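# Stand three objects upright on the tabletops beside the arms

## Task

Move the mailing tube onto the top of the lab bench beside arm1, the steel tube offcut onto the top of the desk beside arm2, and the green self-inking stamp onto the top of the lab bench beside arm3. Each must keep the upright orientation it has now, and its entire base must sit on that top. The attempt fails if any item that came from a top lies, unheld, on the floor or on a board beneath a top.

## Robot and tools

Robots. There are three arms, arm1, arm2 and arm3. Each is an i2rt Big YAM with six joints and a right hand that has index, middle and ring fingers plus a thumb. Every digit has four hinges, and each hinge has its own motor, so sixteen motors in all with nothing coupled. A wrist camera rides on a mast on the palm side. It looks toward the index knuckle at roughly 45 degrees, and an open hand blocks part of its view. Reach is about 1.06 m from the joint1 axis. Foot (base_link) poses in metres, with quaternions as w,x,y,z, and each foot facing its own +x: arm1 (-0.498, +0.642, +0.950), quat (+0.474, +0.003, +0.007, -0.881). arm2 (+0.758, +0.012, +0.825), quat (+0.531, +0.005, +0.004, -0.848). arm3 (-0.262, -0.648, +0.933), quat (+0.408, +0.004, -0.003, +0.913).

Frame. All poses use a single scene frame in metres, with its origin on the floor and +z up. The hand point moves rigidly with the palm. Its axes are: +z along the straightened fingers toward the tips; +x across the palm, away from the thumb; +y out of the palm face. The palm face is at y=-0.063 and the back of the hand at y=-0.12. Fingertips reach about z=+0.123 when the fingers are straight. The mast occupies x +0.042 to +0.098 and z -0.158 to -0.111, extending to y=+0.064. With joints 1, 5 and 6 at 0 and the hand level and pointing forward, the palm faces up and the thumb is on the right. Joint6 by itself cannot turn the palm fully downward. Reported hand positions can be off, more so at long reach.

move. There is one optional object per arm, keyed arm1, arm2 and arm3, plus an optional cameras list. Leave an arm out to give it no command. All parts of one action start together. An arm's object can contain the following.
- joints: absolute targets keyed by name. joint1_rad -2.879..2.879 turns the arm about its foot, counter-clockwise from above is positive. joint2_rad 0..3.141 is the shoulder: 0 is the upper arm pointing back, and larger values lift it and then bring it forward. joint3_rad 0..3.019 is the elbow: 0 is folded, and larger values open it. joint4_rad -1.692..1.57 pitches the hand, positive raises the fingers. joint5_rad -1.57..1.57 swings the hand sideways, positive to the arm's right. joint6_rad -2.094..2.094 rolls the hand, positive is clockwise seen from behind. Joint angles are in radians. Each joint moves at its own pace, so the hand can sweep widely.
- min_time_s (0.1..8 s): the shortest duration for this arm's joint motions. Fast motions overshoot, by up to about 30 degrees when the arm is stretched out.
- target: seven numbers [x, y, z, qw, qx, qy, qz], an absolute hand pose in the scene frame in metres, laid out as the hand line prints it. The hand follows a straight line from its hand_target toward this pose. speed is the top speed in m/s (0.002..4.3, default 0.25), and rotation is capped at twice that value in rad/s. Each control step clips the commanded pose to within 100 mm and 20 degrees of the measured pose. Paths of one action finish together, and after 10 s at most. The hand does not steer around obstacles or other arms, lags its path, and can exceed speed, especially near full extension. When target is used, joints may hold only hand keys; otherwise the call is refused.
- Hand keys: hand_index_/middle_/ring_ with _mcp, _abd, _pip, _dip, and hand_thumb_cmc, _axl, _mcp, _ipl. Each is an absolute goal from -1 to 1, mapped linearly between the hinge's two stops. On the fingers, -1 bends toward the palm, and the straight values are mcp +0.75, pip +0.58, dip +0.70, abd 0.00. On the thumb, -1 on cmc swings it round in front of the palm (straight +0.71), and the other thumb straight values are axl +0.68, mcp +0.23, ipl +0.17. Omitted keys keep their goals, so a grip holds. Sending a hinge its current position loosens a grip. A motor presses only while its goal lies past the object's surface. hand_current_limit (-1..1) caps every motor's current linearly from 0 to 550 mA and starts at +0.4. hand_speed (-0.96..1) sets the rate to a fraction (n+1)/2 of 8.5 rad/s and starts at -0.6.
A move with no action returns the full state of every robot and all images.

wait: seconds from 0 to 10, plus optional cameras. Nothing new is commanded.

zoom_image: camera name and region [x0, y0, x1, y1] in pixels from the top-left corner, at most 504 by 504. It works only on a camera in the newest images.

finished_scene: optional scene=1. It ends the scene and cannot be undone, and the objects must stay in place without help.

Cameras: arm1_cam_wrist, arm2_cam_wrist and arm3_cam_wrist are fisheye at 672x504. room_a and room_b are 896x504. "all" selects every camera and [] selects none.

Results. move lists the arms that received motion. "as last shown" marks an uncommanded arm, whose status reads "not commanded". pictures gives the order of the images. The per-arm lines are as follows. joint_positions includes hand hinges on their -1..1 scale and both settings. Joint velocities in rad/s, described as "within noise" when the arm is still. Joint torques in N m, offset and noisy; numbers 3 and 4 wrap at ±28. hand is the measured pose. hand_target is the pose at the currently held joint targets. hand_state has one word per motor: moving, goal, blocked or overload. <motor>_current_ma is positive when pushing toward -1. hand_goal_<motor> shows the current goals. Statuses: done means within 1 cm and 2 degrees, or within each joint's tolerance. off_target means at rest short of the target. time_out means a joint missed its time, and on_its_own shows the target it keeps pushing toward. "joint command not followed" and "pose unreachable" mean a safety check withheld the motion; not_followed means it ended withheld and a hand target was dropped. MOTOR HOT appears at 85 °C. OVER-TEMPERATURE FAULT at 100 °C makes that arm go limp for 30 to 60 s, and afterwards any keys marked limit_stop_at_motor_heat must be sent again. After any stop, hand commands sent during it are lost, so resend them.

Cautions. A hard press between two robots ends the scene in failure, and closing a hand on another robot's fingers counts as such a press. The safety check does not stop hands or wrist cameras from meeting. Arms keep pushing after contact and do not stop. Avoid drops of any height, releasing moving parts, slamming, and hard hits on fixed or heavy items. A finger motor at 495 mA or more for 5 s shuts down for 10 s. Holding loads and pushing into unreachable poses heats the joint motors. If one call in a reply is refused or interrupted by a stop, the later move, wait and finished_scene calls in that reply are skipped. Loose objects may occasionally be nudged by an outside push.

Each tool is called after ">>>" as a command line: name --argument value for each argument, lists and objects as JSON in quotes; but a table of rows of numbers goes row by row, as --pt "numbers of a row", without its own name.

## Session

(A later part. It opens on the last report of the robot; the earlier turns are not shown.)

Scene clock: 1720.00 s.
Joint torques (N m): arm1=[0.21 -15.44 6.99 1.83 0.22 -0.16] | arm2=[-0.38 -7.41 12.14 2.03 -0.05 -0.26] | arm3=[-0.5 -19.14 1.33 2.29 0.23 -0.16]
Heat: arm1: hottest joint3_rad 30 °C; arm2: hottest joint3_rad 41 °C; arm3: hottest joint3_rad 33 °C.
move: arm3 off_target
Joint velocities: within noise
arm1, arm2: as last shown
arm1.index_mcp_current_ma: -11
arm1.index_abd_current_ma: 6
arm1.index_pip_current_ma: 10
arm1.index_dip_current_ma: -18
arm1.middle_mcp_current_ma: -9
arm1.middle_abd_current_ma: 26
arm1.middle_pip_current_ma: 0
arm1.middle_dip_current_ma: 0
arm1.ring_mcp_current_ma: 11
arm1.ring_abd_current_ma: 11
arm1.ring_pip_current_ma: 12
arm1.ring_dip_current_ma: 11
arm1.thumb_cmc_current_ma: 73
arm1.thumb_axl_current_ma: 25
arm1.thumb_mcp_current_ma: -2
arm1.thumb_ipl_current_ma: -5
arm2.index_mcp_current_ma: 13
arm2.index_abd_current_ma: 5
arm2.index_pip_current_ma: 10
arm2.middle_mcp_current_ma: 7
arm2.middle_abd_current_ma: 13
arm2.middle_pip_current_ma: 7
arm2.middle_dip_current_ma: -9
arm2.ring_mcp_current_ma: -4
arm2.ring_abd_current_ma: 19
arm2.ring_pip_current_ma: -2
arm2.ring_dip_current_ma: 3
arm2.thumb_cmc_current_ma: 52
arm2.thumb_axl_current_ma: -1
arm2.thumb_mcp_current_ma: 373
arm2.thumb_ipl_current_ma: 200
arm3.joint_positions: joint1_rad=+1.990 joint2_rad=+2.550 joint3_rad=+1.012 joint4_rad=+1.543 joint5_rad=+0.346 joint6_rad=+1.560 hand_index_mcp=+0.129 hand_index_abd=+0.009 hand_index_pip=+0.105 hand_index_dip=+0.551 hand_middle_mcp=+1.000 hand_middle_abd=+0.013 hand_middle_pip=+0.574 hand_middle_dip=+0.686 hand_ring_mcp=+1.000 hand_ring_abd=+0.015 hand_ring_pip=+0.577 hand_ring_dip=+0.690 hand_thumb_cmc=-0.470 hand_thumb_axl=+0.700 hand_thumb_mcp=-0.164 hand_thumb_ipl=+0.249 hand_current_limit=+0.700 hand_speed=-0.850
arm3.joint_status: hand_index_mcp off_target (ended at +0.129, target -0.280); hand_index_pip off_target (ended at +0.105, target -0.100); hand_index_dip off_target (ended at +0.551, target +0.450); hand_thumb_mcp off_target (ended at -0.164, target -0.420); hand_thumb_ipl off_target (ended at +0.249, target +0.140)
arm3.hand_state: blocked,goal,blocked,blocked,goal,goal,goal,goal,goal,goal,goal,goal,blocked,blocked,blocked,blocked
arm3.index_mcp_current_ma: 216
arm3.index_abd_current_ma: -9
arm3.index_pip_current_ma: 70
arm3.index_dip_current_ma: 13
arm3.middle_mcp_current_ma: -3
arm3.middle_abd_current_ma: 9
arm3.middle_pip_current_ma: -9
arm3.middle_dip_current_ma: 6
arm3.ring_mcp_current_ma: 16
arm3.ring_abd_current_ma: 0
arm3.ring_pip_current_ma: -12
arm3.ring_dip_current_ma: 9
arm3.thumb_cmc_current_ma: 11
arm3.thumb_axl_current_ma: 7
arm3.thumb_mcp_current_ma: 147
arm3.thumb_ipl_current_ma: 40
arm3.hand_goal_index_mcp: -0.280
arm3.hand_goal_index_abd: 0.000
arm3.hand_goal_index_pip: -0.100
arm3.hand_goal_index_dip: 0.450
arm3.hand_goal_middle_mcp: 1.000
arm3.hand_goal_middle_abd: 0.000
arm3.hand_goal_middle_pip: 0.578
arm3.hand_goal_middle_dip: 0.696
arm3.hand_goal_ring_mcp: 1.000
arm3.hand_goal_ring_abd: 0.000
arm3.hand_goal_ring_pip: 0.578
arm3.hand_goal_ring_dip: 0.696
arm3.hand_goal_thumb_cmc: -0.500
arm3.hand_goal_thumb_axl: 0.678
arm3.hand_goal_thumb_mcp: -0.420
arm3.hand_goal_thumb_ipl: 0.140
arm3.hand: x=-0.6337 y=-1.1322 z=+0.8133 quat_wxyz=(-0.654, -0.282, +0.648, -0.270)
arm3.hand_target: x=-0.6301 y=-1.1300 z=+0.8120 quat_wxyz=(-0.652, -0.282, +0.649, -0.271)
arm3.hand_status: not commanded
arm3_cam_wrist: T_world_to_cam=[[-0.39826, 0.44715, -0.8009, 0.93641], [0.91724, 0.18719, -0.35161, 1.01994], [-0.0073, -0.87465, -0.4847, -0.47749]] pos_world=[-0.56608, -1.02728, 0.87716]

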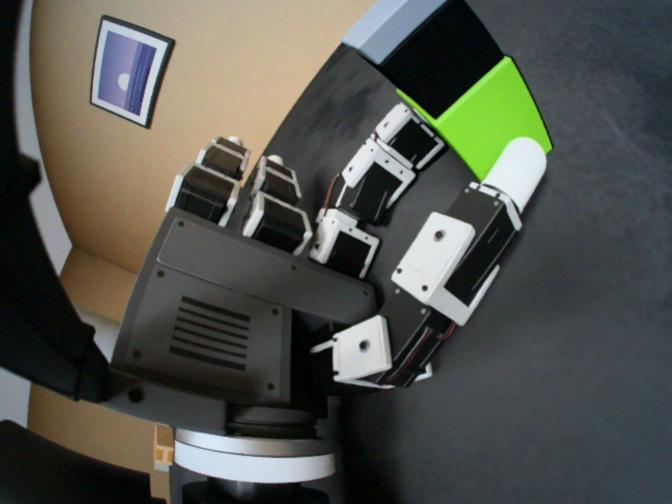

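>>> move --arm3 '{"target": [-0.632, -1.134, 0.865, -0.657, -0.278, 0.644, -0.275], "speed": 0.06}' --cameras '["arm3_cam_wrist"]'

>>> zoom_image --camera "arm3_cam_wrist" --region '[330, 0, 570, 240]'

Scene clock: 1723.07 s.
Joint torques (N m): arm1=[0.21 -15.44 6.99 1.83 0.21 -0.17] | arm2=[-0.03 -7.59 12.16 1.94 -0.06 -0.25] | arm3=[-0.5 -21.3 1.94 1.83 0.16 -0.17]
Heat: arm1: hottest joint3_rad 30 °C; arm2: hottest joint3_rad 41 °C; arm3: hottest joint3_rad 33 °C.
move: arm3 off_target
Joint velocities: within noise
arm1, arm2: as last shown
arm1.index_mcp_current_ma: -12
arm1.index_abd_current_ma: 12
arm1.index_pip_current_ma: -5
arm1.index_dip_current_ma: -8
arm1.middle_mcp_current_ma: -6
arm1.middle_abd_current_ma: 9
arm1.middle_pip_current_ma: -4
arm1.middle_dip_current_ma: 3
arm1.ring_mcp_current_ma: 15
arm1.ring_abd_current_ma: 5
arm1.ring_pip_current_ma: 24
arm1.ring_dip_current_ma: 9
arm1.thumb_cmc_current_ma: 71
arm1.thumb_axl_current_ma: 28
arm1.thumb_mcp_current_ma: -15
arm2.index_mcp_current_ma: 15
arm2.index_abd_current_ma: 4
arm2.index_pip_current_ma: 12
arm2.index_dip_current_ma: -9
arm2.middle_mcp_current_ma: -13
arm2.middle_abd_current_ma: 16
arm2.middle_pip_current_ma: 6
arm2.middle_dip_current_ma: -18
arm2.ring_mcp_current_ma: 11
arm2.ring_abd_current_ma: 13
arm2.ring_pip_current_ma: 2
arm2.ring_dip_current_ma: 5
arm2.thumb_cmc_current_ma: 58
arm2.thumb_axl_current_ma: -8
arm2.thumb_ipl_current_ma: 182
arm3.joint_positions: joint1_rad=+1.990 joint2_rad=+2.443 joint3_rad=+0.945 joint4_rad=+1.499 joint5_rad=+0.346 joint6_rad=+1.560 hand_index_mcp=+0.123 hand_index_abd=+0.005 hand_index_pip=+0.105 hand_index_dip=+0.550 hand_middle_mcp=+1.000 hand_middle_abd=+0.013 hand_middle_pip=+0.574 hand_middle_dip=+0.686 hand_ring_mcp=+1.000 hand_ring_abd=+0.015 hand_ring_pip=+0.577 hand_ring_dip=+0.690 hand_thumb_cmc=-0.423 hand_thumb_axl=+0.705 hand_thumb_mcp=-0.164 hand_thumb_ipl=+0.249 hand_current_limit=+0.700 hand_speed=-0.850
arm3.joint_status: not commanded
arm3.hand_state: blocked,goal,blocked,blocked,goal,goal,goal,goal,goal,goal,goal,goal,blocked,blocked,blocked,blocked
arm3.index_mcp_current_ma: 198
arm3.index_abd_current_ma: 11
arm3.index_pip_current_ma: 66
arm3.index_dip_current_ma: 10
arm3.middle_mcp_current_ma: -6
arm3.middle_abd_current_ma: -12
arm3.middle_pip_current_ma: -6
arm3.middle_dip_current_ma: -17
arm3.ring_mcp_current_ma: 17
arm3.ring_abd_current_ma: 2
arm3.ring_pip_current_ma: 4
arm3.ring_dip_current_ma: -13
arm3.thumb_cmc_current_ma: 15
arm3.thumb_axl_current_ma: -3
arm3.thumb_mcp_current_ma: 155
arm3.thumb_ipl_current_ma: 44
arm3.hand_goal_index_mcp: -0.280
arm3.hand_goal_index_abd: 0.000
arm3.hand_goal_index_pip: -0.100
arm3.hand_goal_index_dip: 0.450
arm3.hand_goal_middle_mcp: 1.000
arm3.hand_goal_middle_abd: 0.000
arm3.hand_goal_middle_pip: 0.578
arm3.hand_goal_middle_dip: 0.696
arm3.hand_goal_ring_mcp: 1.000
arm3.hand_goal_ring_abd: 0.000
arm3.hand_goal_ring_pip: 0.578
arm3.hand_goal_ring_dip: 0.696
arm3.hand_goal_thumb_cmc: -0.500
arm3.hand_goal_thumb_axl: 0.678
arm3.hand_goal_thumb_mcp: -0.420
arm3.hand_goal_thumb_ipl: 0.140
arm3.hand: x=-0.6322 y=-1.1295 z=+0.8502 quat_wxyz=(-0.653, -0.283, +0.649, -0.269)
arm3.hand_target: x=-0.6321 y=-1.1339 z=+0.8648 quat_wxyz=(-0.657, -0.278, +0.644, -0.275)
arm3.hand_status: off_target (0.015 m and 1.1 deg from the pose sent, 0.052 m and 0.9 deg at the start)
arm3_cam_wrist: T_world_to_cam=[[-0.39697, 0.44993, -0.79998, 0.96843], [0.91781, 0.18832, -0.34952, 1.03086], [-0.0066, -0.87298, -0.48771, -0.45226]] pos_world=[-0.56468, -1.02468, 0.91446]

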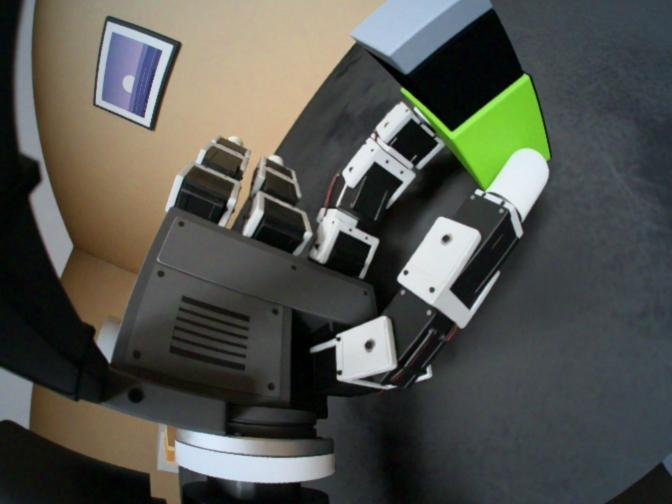

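Scaled by 2.100 from the camera's image (finer frame: 960x720).

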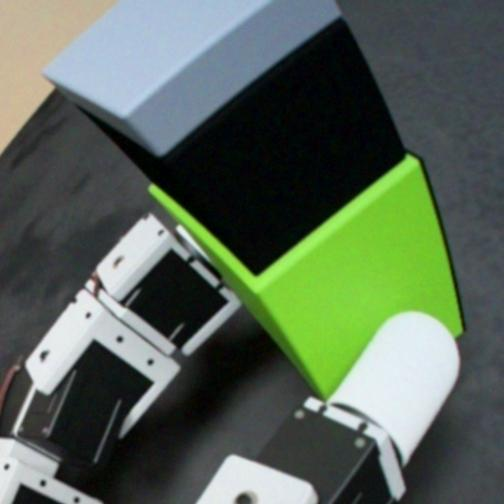

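>>> move --arm3 '{"target": [-0.636, -1.140, 0.940, -0.657, -0.278, 0.644, -0.275], "speed": 0.08, "joints": {"hand_thumb_cmc": -0.56}}' --cameras '["arm3_cam_wrist"]'

>>> zoom_image --camera "arm3_cam_wrist" --region '[330, 0, 570, 240]'

Scene clock: 1726.93 s.
Joint torques (N m): arm1=[0.26 -15.44 6.98 1.83 0.22 -0.17] | arm2=[-0.5 -7.24 12.22 2.03 -0.06 -0.27] | arm3=[-0.97 -20.48 3.32 1.84 0 -0.18]
Heat: arm1: hottest joint3_rad 30 °C; arm2: hottest joint3_rad 41 °C; arm3: hottest joint3_rad 33 °C.
move: arm3 off_target
Joint velocities: within noise
arm1, arm2: as last shown
arm1.index_mcp_current_ma: -8
arm1.index_abd_current_ma: 10
arm1.index_pip_current_ma: 14
arm1.index_dip_current_ma: -6
arm1.middle_mcp_current_ma: 2
arm1.middle_abd_current_ma: 17
arm1.middle_pip_current_ma: -1
arm1.middle_dip_current_ma: 4
arm1.ring_mcp_current_ma: 12
arm1.ring_abd_current_ma: 3
arm1.ring_pip_current_ma: 4
arm1.ring_dip_current_ma: 0
arm1.thumb_cmc_current_ma: 67
arm1.thumb_mcp_current_ma: 4
arm1.thumb_ipl_current_ma: -1
arm2.index_mcp_current_ma: 9
arm2.index_abd_current_ma: 5
arm2.index_pip_current_ma: 4
arm2.middle_mcp_current_ma: -11
arm2.middle_abd_current_ma: 12
arm2.middle_pip_current_ma: 12
arm2.middle_dip_current_ma: -9
arm2.ring_mcp_current_ma: 4
arm2.ring_abd_current_ma: 8
arm2.ring_pip_current_ma: 5
arm2.thumb_cmc_current_ma: 52
arm2.thumb_axl_current_ma: -2
arm2.thumb_mcp_current_ma: 371
arm2.thumb_ipl_current_ma: 176
arm3.joint_positions: joint1_rad=+1.990 joint2_rad=+2.227 joint3_rad=+0.881 joint4_rad=+1.347 joint5_rad=+0.346 joint6_rad=+1.560 hand_index_mcp=+0.123 hand_index_abd=+0.005 hand_index_pip=+0.105 hand_index_dip=+0.550 hand_middle_mcp=+1.000 hand_middle_abd=+0.013 hand_middle_pip=+0.574 hand_middle_dip=+0.686 hand_ring_mcp=+1.000 hand_ring_abd=+0.015 hand_ring_pip=+0.577 hand_ring_dip=+0.690 hand_thumb_cmc=-0.423 hand_thumb_axl=+0.705 hand_thumb_mcp=-0.164 hand_thumb_ipl=+0.249 hand_current_limit=+0.700 hand_speed=-0.850
arm3.joint_status: hand_thumb_cmc off_target (ended at -0.423, target -0.560)
arm3.hand_state: blocked,goal,blocked,blocked,goal,goal,goal,goal,goal,goal,goal,goal,blocked,blocked,blocked,blocked
arm3.index_mcp_current_ma: 201
arm3.index_abd_current_ma: 0
arm3.index_pip_current_ma: 58
arm3.index_dip_current_ma: 24
arm3.middle_mcp_current_ma: -7
arm3.middle_abd_current_ma: -2
arm3.middle_pip_current_ma: -4
arm3.middle_dip_current_ma: -14
arm3.ring_mcp_current_ma: 7
arm3.ring_abd_current_ma: -1
arm3.ring_pip_current_ma: -6
arm3.ring_dip_current_ma: -3
arm3.thumb_cmc_current_ma: 41
arm3.thumb_axl_current_ma: 5
arm3.thumb_mcp_current_ma: 149
arm3.thumb_ipl_current_ma: 30
arm3.hand_goal_index_mcp: -0.280
arm3.hand_goal_index_abd: 0.000
arm3.hand_goal_index_pip: -0.100
arm3.hand_goal_index_dip: 0.450
arm3.hand_goal_middle_mcp: 1.000
arm3.hand_goal_middle_abd: 0.000
arm3.hand_goal_middle_pip: 0.578
arm3.hand_goal_middle_dip: 0.696
arm3.hand_goal_ring_mcp: 1.000
arm3.hand_goal_ring_abd: 0.000
arm3.hand_goal_ring_pip: 0.578
arm3.hand_goal_ring_dip: 0.696
arm3.hand_goal_thumb_cmc: -0.560
arm3.hand_goal_thumb_axl: 0.678
arm3.hand_goal_thumb_mcp: -0.420
arm3.hand_goal_thumb_ipl: 0.140
arm3.hand: x=-0.6354 y=-1.1381 z=+0.9261 quat_wxyz=(-0.653, -0.283, +0.649, -0.269)
arm3.hand_target: x=-0.6360 y=-1.1399 z=+0.9399 quat_wxyz=(-0.657, -0.278, +0.644, -0.275)
arm3.hand_status: off_target (0.014 m and 1.1 deg from the pose sent, 0.091 m and 1.1 deg at the start)
arm3_cam_wrist: T_world_to_cam=[[-0.39722, 0.44941, -0.80015, 1.03115], [0.9177, 0.18805, -0.34996, 1.062], [-0.0068, -0.8733, -0.48713, -0.42385]] pos_world=[-0.56788, -1.03328, 0.99026]

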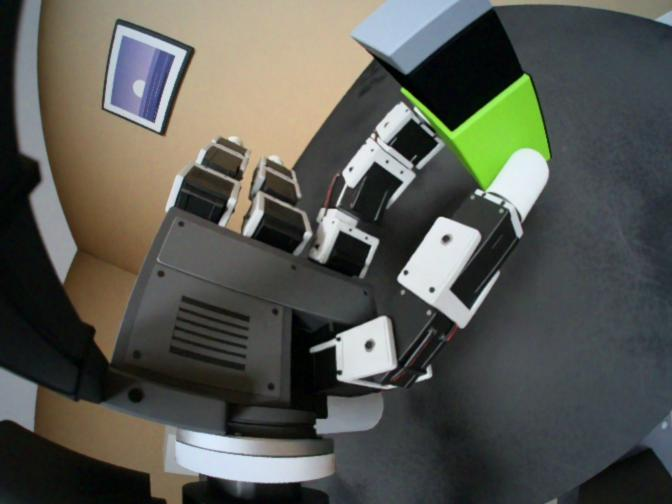

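Scaled by 2.100 from the camera's image (finer frame: 960x720).

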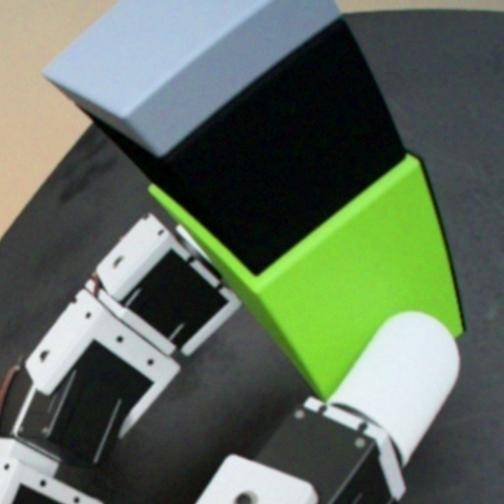

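>>> move --arm3 '{"joints": {"joint6_rad": 2.07}, "min_time_s": 1.5}' --cameras '["arm3_cam_wrist"]'

>>> zoom_image --camera "arm3_cam_wrist" --region '[330, 0, 570, 240]'

Scene clock: 1732.60 s.
Joint torques (N m): arm1=[0.21 -15.38 6.99 1.83 0.21 -0.17] | arm2=[-0.03 -7.36 12.16 1.91 -0.06 -0.28] | arm3=[-0.85 -20.31 3.26 1.84 0.01 -0.14]
Heat: arm1: hottest joint3_rad 30 °C; arm2: hottest joint3_rad 41 °C; arm3: hottest joint3_rad 33 °C.
move: arm3 done
Joint velocities: within noise
arm1, arm2: as last shown
arm1.index_mcp_current_ma: -2
arm1.index_abd_current_ma: 14
arm1.index_pip_current_ma: 9
arm1.index_dip_current_ma: -4
arm1.middle_mcp_current_ma: 0
arm1.middle_abd_current_ma: 7
arm1.middle_pip_current_ma: -3
arm1.middle_dip_current_ma: -3
arm1.ring_mcp_current_ma: 6
arm1.ring_abd_current_ma: 4
arm1.ring_pip_current_ma: 5
arm1.ring_dip_current_ma: 3
arm1.thumb_cmc_current_ma: 63
arm1.thumb_axl_current_ma: 23
arm1.thumb_mcp_current_ma: 8
arm1.thumb_ipl_current_ma: -5
arm2.index_mcp_current_ma: 8
arm2.index_abd_current_ma: 8
arm2.index_pip_current_ma: 0
arm2.index_dip_current_ma: -8
arm2.middle_mcp_current_ma: -6
arm2.middle_abd_current_ma: 16
arm2.middle_pip_current_ma: 1
arm2.middle_dip_current_ma: -18
arm2.ring_mcp_current_ma: 3
arm2.ring_pip_current_ma: 13
arm2.ring_dip_current_ma: 20
arm2.thumb_cmc_current_ma: 54
arm2.thumb_axl_current_ma: -8
arm2.thumb_mcp_current_ma: 395
arm2.thumb_ipl_current_ma: 200
arm3.joint_positions: joint1_rad=+1.990 joint2_rad=+2.227 joint3_rad=+0.881 joint4_rad=+1.347 joint5_rad=+0.346 joint6_rad=+2.065 hand_index_mcp=+0.123 hand_index_abd=+0.005 hand_index_pip=+0.105 hand_index_dip=+0.550 hand_middle_mcp=+0.993 hand_middle_abd=+0.013 hand_middle_pip=+0.570 hand_middle_dip=+0.685 hand_ring_mcp=+0.993 hand_ring_abd=+0.015 hand_ring_pip=+0.571 hand_ring_dip=+0.690 hand_thumb_cmc=-0.424 hand_thumb_axl=+0.705 hand_thumb_mcp=-0.164 hand_thumb_ipl=+0.249 hand_current_limit=+0.700 hand_speed=-0.850
arm3.joint_status: all done
arm3.hand_state: blocked,goal,blocked,blocked,goal,goal,goal,goal,goal,goal,goal,goal,blocked,blocked,blocked,blocked
arm3.index_mcp_current_ma: 209
arm3.index_abd_current_ma: 2
arm3.index_pip_current_ma: 71
arm3.index_dip_current_ma: 7
arm3.middle_mcp_current_ma: -6
arm3.middle_abd_current_ma: -8
arm3.middle_pip_current_ma: -4
arm3.middle_dip_current_ma: -1
arm3.ring_mcp_current_ma: 9
arm3.ring_abd_current_ma: 5
arm3.ring_pip_current_ma: 6
arm3.ring_dip_current_ma: 4
arm3.thumb_cmc_current_ma: 45
arm3.thumb_axl_current_ma: 1
arm3.thumb_mcp_current_ma: 152
arm3.thumb_ipl_current_ma: 44
arm3.hand_goal_index_mcp: -0.280
arm3.hand_goal_index_abd: 0.000
arm3.hand_goal_index_pip: -0.100
arm3.hand_goal_index_dip: 0.450
arm3.hand_goal_middle_mcp: 1.000
arm3.hand_goal_middle_abd: 0.000
arm3.hand_goal_middle_pip: 0.578
arm3.hand_goal_middle_dip: 0.696
arm3.hand_goal_ring_mcp: 1.000
arm3.hand_goal_ring_abd: 0.000
arm3.hand_goal_ring_pip: 0.578
arm3.hand_goal_ring_dip: 0.696
arm3.hand_goal_thumb_cmc: -0.560
arm3.hand_goal_thumb_axl: 0.678
arm3.hand_goal_thumb_mcp: -0.420
arm3.hand_goal_thumb_ipl: 0.140
arm3.hand: x=-0.6204 y=-1.1526 z=+0.8874 quat_wxyz=(-0.565, -0.112, +0.699, -0.424)
arm3.hand_target: x=-0.6211 y=-1.1551 z=+0.9012 quat_wxyz=(-0.567, -0.107, +0.693, -0.431)
arm3.hand_status: not commanded
arm3_cam_wrist: T_world_to_cam=[[-0.06536, 0.12877, -0.98952, 1.01705], [0.992, 0.11572, -0.05046, 0.73429], [0.10801, -0.9849, -0.13531, -0.82482]] pos_world=[-0.57285, -1.02831, 0.93184]

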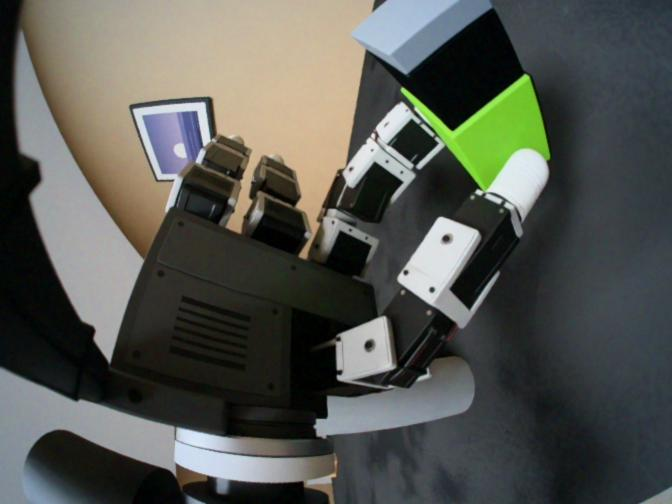

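Scaled by 2.100 from the camera's image (finer frame: 960x720).

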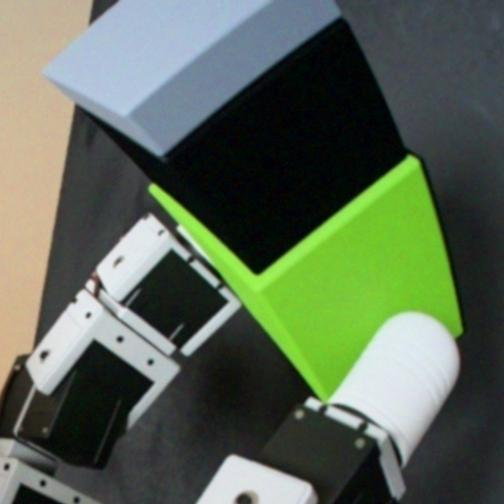

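>>> move --arm3 '{"joints": {"hand_index_mcp": -0.12, "hand_thumb_mcp": -0.33, "hand_index_pip": 0.0, "hand_index_dip": 0.5, "hand_thumb_ipl": 0.19}}' --cameras '["arm3_cam_wrist"]'

Scene clock: 1741.73 s.
Joint torques (N m): arm1=[0.21 -15.44 6.99 1.83 0.22 -0.17] | arm2=[-0.38 -7.24 12.22 1.99 -0.05 -0.27] | arm3=[-1.03 -20.48 3.3 1.78 0.02 -0.13]
Heat: arm1: hottest joint3_rad 30 °C; arm2: hottest joint3_rad 41 °C; arm3: hottest joint3_rad 33 °C.
move: arm3 off_target
Joint velocities: within noise
arm1, arm2: as last shown
arm1.index_mcp_current_ma: -16
arm1.index_abd_current_ma: 11
arm1.index_pip_current_ma: 8
arm1.index_dip_current_ma: -10
arm1.middle_mcp_current_ma: -14
arm1.middle_abd_current_ma: 10
arm1.middle_pip_current_ma: 5
arm1.middle_dip_current_ma: -1
arm1.ring_mcp_current_ma: 17
arm1.ring_abd_current_ma: 6
arm1.ring_pip_current_ma: 17
arm1.ring_dip_current_ma: -1
arm1.thumb_cmc_current_ma: 74
arm1.thumb_axl_current_ma: 20
arm1.thumb_mcp_current_ma: -5
arm1.thumb_ipl_current_ma: -20
arm2.index_mcp_current_ma: 10
arm2.index_abd_current_ma: 9
arm2.index_pip_current_ma: 6
arm2.index_dip_current_ma: -13
arm2.middle_mcp_current_ma: -11
arm2.middle_pip_current_ma: 3
arm2.middle_dip_current_ma: -11
arm2.ring_mcp_current_ma: 6
arm2.ring_abd_current_ma: 9
arm2.ring_pip_current_ma: 8
arm2.ring_dip_current_ma: 1
arm2.thumb_cmc_current_ma: 47
arm2.thumb_axl_current_ma: 3
arm2.thumb_mcp_current_ma: 382
arm2.thumb_ipl_current_ma: 186
arm3.joint_positions: joint1_rad=+1.990 joint2_rad=+2.227 joint3_rad=+0.881 joint4_rad=+1.347 joint5_rad=+0.346 joint6_rad=+2.065 hand_index_mcp=+0.122 hand_index_abd=+0.005 hand_index_pip=+0.105 hand_index_dip=+0.550 hand_middle_mcp=+0.993 hand_middle_abd=+0.013 hand_middle_pip=+0.570 hand_middle_dip=+0.685 hand_ring_mcp=+0.993 hand_ring_abd=+0.015 hand_ring_pip=+0.571 hand_ring_dip=+0.690 hand_thumb_cmc=-0.424 hand_thumb_axl=+0.704 hand_thumb_mcp=-0.165 hand_thumb_ipl=+0.253 hand_current_limit=+0.700 hand_speed=-0.850
arm3.joint_status: hand_index_mcp off_target (ended at +0.122, target -0.120); hand_index_pip off_target (ended at +0.105, target +0.000); hand_index_dip off_target (ended at +0.550, target +0.500); hand_thumb_mcp off_target (ended at -0.165, target -0.330); hand_thumb_ipl off_target (ended at +0.253, target +0.190)
arm3.hand_state: blocked,goal,blocked,blocked,goal,goal,goal,goal,goal,goal,goal,goal,blocked,blocked,blocked,blocked
arm3.index_mcp_current_ma: 98
arm3.index_abd_current_ma: 13
arm3.index_pip_current_ma: 32
arm3.index_dip_current_ma: 11
arm3.middle_mcp_current_ma: 10
arm3.middle_abd_current_ma: 5
arm3.middle_pip_current_ma: -15
arm3.middle_dip_current_ma: -8
arm3.ring_mcp_current_ma: -1
arm3.ring_abd_current_ma: 10
arm3.ring_pip_current_ma: 0
arm3.ring_dip_current_ma: -3
arm3.thumb_cmc_current_ma: 29
arm3.thumb_axl_current_ma: 25
arm3.thumb_mcp_current_ma: 81
arm3.thumb_ipl_current_ma: 19
arm3.hand_goal_index_mcp: -0.120
arm3.hand_goal_index_abd: 0.000
arm3.hand_goal_index_pip: 0.000
arm3.hand_goal_index_dip: 0.500
arm3.hand_goal_middle_mcp: 1.000
arm3.hand_goal_middle_abd: 0.000
arm3.hand_goal_middle_pip: 0.578
arm3.hand_goal_middle_dip: 0.696
arm3.hand_goal_ring_mcp: 1.000
arm3.hand_goal_ring_abd: 0.000
arm3.hand_goal_ring_pip: 0.578
arm3.hand_goal_ring_dip: 0.696
arm3.hand_goal_thumb_cmc: -0.560
arm3.hand_goal_thumb_axl: 0.678
arm3.hand_goal_thumb_mcp: -0.330
arm3.hand_goal_thumb_ipl: 0.190
arm3.hand: x=-0.6204 y=-1.1526 z=+0.8874 quat_wxyz=(-0.565, -0.112, +0.699, -0.424)
arm3.hand_target: x=-0.6211 y=-1.1551 z=+0.9012 quat_wxyz=(-0.567, -0.107, +0.693, -0.431)
arm3.hand_status: not commanded
arm3_cam_wrist: T_world_to_cam=[[-0.06503, 0.12852, -0.98957, 1.01692], [0.99202, 0.11567, -0.05017, 0.73397], [0.10801, -0.98494, -0.13501, -0.82515]] pos_world=[-0.57285, -1.02831, 0.93174]

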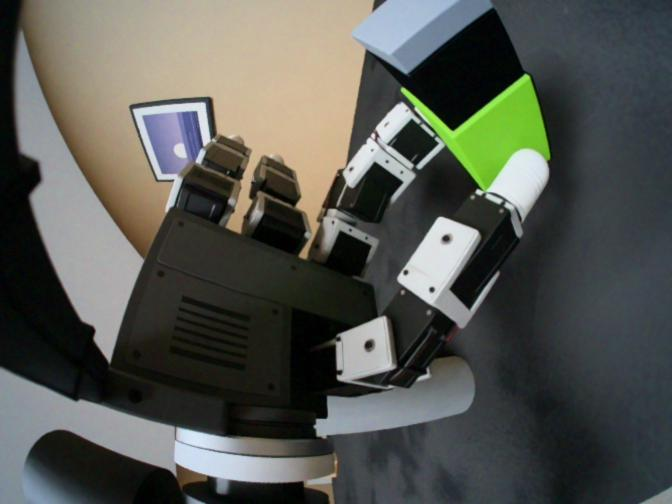

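>>> move --arm3 '{"target": [-0.6213, -1.1552, 0.864, -0.567, -0.107, 0.693, -0.431], "speed": 0.06}' --cameras '["arm3_cam_wrist"]'

Scene clock: 1752.43 s.
Joint torques (N m): arm1=[0.21 -15.44 6.99 1.83 0.21 -0.17] | arm2=[-0.21 -7.24 12.18 1.96 -0.05 -0.25] | arm3=[-0.91 -18.14 5.48 3.19 0.08 -0.14]
Heat: arm1: hottest joint3_rad 30 °C; arm2: hottest joint3_rad 41 °C; arm3: hottest joint3_rad 33 °C.
move: arm3 off_target
Joint velocities: within noise
arm1: as last shown
arm1.index_mcp_current_ma: -15
arm1.index_abd_current_ma: 8
arm1.index_pip_current_ma: 17
arm1.index_dip_current_ma: -2
arm1.middle_mcp_current_ma: 0
arm1.middle_abd_current_ma: 19
arm1.middle_pip_current_ma: -5
arm1.middle_dip_current_ma: -13
arm1.ring_mcp_current_ma: 11
arm1.ring_abd_current_ma: 1
arm1.ring_pip_current_ma: 15
arm1.ring_dip_current_ma: 2
arm1.thumb_cmc_current_ma: 49
arm1.thumb_axl_current_ma: 17
arm1.thumb_mcp_current_ma: 2
arm1.thumb_ipl_current_ma: -15
arm2.joint_positions: joint1_rad=-0.899 joint2_rad=+1.072 joint3_rad=+0.534 joint4_rad=+0.489 joint5_rad=+0.051 joint6_rad=+1.564 hand_index_mcp=+0.623 hand_index_abd=+0.013 hand_index_pip=-0.848 hand_index_dip=+0.691 hand_middle_mcp=+0.896 hand_middle_abd=+0.007 hand_middle_pip=-0.951 hand_middle_dip=-0.508 hand_ring_mcp=+0.758 hand_ring_abd=+0.008 hand_ring_pip=-0.947 hand_ring_dip=-0.498 hand_thumb_cmc=-0.393 hand_thumb_axl=+0.682 hand_thumb_mcp=-0.247 hand_thumb_ipl=-0.362 hand_current_limit=+0.400 hand_speed=-0.600
arm2.joint_status: not commanded
arm2.hand_state: goal,goal,goal,goal,overload,goal,goal,goal,goal,goal,goal,goal,blocked,goal,blocked,blocked
arm2.index_mcp_current_ma: 7
arm2.index_abd_current_ma: 11
arm2.index_pip_current_ma: -1
arm2.index_dip_current_ma: -1
arm2.middle_mcp_current_ma: -8
arm2.middle_abd_current_ma: 4
arm2.middle_pip_current_ma: 4
arm2.middle_dip_current_ma: -13
arm2.ring_mcp_current_ma: 6
arm2.ring_abd_current_ma: 8
arm2.ring_pip_current_ma: 17
arm2.ring_dip_current_ma: 15
arm2.thumb_cmc_current_ma: 47
arm2.thumb_axl_current_ma: -6
arm2.thumb_mcp_current_ma: 387
arm2.thumb_ipl_current_ma: 192
arm2.hand_goal_index_mcp: 0.620
arm2.hand_goal_index_abd: 0.000
arm2.hand_goal_index_pip: -0.850
arm2.hand_goal_index_dip: 0.696
arm2.hand_goal_middle_mcp: 0.754
arm2.hand_goal_middle_abd: 0.000
arm2.hand_goal_middle_pip: -0.950
arm2.hand_goal_middle_dip: -0.500
arm2.hand_goal_ring_mcp: 0.754
arm2.hand_goal_ring_abd: 0.000
arm2.hand_goal_ring_pip: -0.950
arm2.hand_goal_ring_dip: -0.500
arm2.hand_goal_thumb_cmc: -0.430
arm2.hand_goal_thumb_axl: 0.678
arm2.hand_goal_thumb_mcp: -0.500
arm2.hand_goal_thumb_ipl: -0.450
arm2.hand: x=+0.2769 y=-0.0015 z=+1.0885 quat_wxyz=(+0.685, +0.068, -0.723, +0.051)
arm2.hand_target: x=+0.2674 y=-0.0034 z=+1.1157 quat_wxyz=(+0.701, +0.068, -0.708, +0.052)
arm2.hand_status: not commanded
arm3.joint_positions: joint1_rad=+1.990 joint2_rad=+2.305 joint3_rad=+0.883 joint4_rad=+1.384 joint5_rad=+0.346 joint6_rad=+2.066 hand_index_mcp=+0.122 hand_index_abd=+0.005 hand_index_pip=+0.105 hand_index_dip=+0.550 hand_middle_mcp=+0.993 hand_middle_abd=+0.013 hand_middle_pip=+0.570 hand_middle_dip=+0.685 hand_ring_mcp=+0.992 hand_ring_abd=+0.015 hand_ring_pip=+0.571 hand_ring_dip=+0.690 hand_thumb_cmc=-0.424 hand_thumb_axl=+0.704 hand_thumb_mcp=-0.165 hand_thumb_ipl=+0.253 hand_current_limit=+0.700 hand_speed=-0.850
arm3.joint_status: not commanded
arm3.hand_state: blocked,goal,blocked,blocked,goal,goal,goal,goal,goal,goal,goal,goal,blocked,blocked,blocked,blocked
arm3.index_mcp_current_ma: 88
arm3.index_abd_current_ma: 12
arm3.index_pip_current_ma: 23
arm3.index_dip_current_ma: -10
arm3.middle_mcp_current_ma: -10
arm3.middle_abd_current_ma: -10
arm3.middle_pip_current_ma: 1
arm3.middle_dip_current_ma: 8
arm3.ring_mcp_current_ma: 18
arm3.ring_abd_current_ma: 1
arm3.ring_pip_current_ma: -11
arm3.ring_dip_current_ma: 2
arm3.thumb_cmc_current_ma: 45
arm3.thumb_axl_current_ma: 18
arm3.thumb_mcp_current_ma: 68
arm3.thumb_ipl_current_ma: 8
arm3.hand_goal_index_mcp: -0.120
arm3.hand_goal_index_abd: 0.000
arm3.hand_goal_index_pip: 0.000
arm3.hand_goal_index_dip: 0.500
arm3.hand_goal_middle_mcp: 1.000
arm3.hand_goal_middle_abd: 0.000
arm3.hand_goal_middle_pip: 0.578
arm3.hand_goal_middle_dip: 0.696
arm3.hand_goal_ring_mcp: 1.000
arm3.hand_goal_ring_abd: 0.000
arm3.hand_goal_ring_pip: 0.578
arm3.hand_goal_ring_dip: 0.696
arm3.hand_goal_thumb_cmc: -0.560
arm3.hand_goal_thumb_axl: 0.678
arm3.hand_goal_thumb_mcp: -0.330
arm3.hand_goal_thumb_ipl: 0.190
arm3.hand: x=-0.6157 y=-1.1416 z=+0.8507 quat_wxyz=(-0.557, -0.118, +0.711, -0.413)
arm3.hand_target: x=-0.6210 y=-1.1546 z=+0.8643 quat_wxyz=(-0.567, -0.107, +0.694, -0.431)
arm3.hand_status: off_target (0.020 m and 3.3 deg from the pose sent, 0.023 m and 1.2 deg at the start)
arm3_cam_wrist: T_world_to_cam=[[-0.04843, 0.16277, -0.98547, 1.0254], [0.99272, 0.11675, -0.0295, 0.71033], [0.11025, -0.97973, -0.16724, -0.78507]] pos_world=[-0.56895, -1.019, 0.90017]

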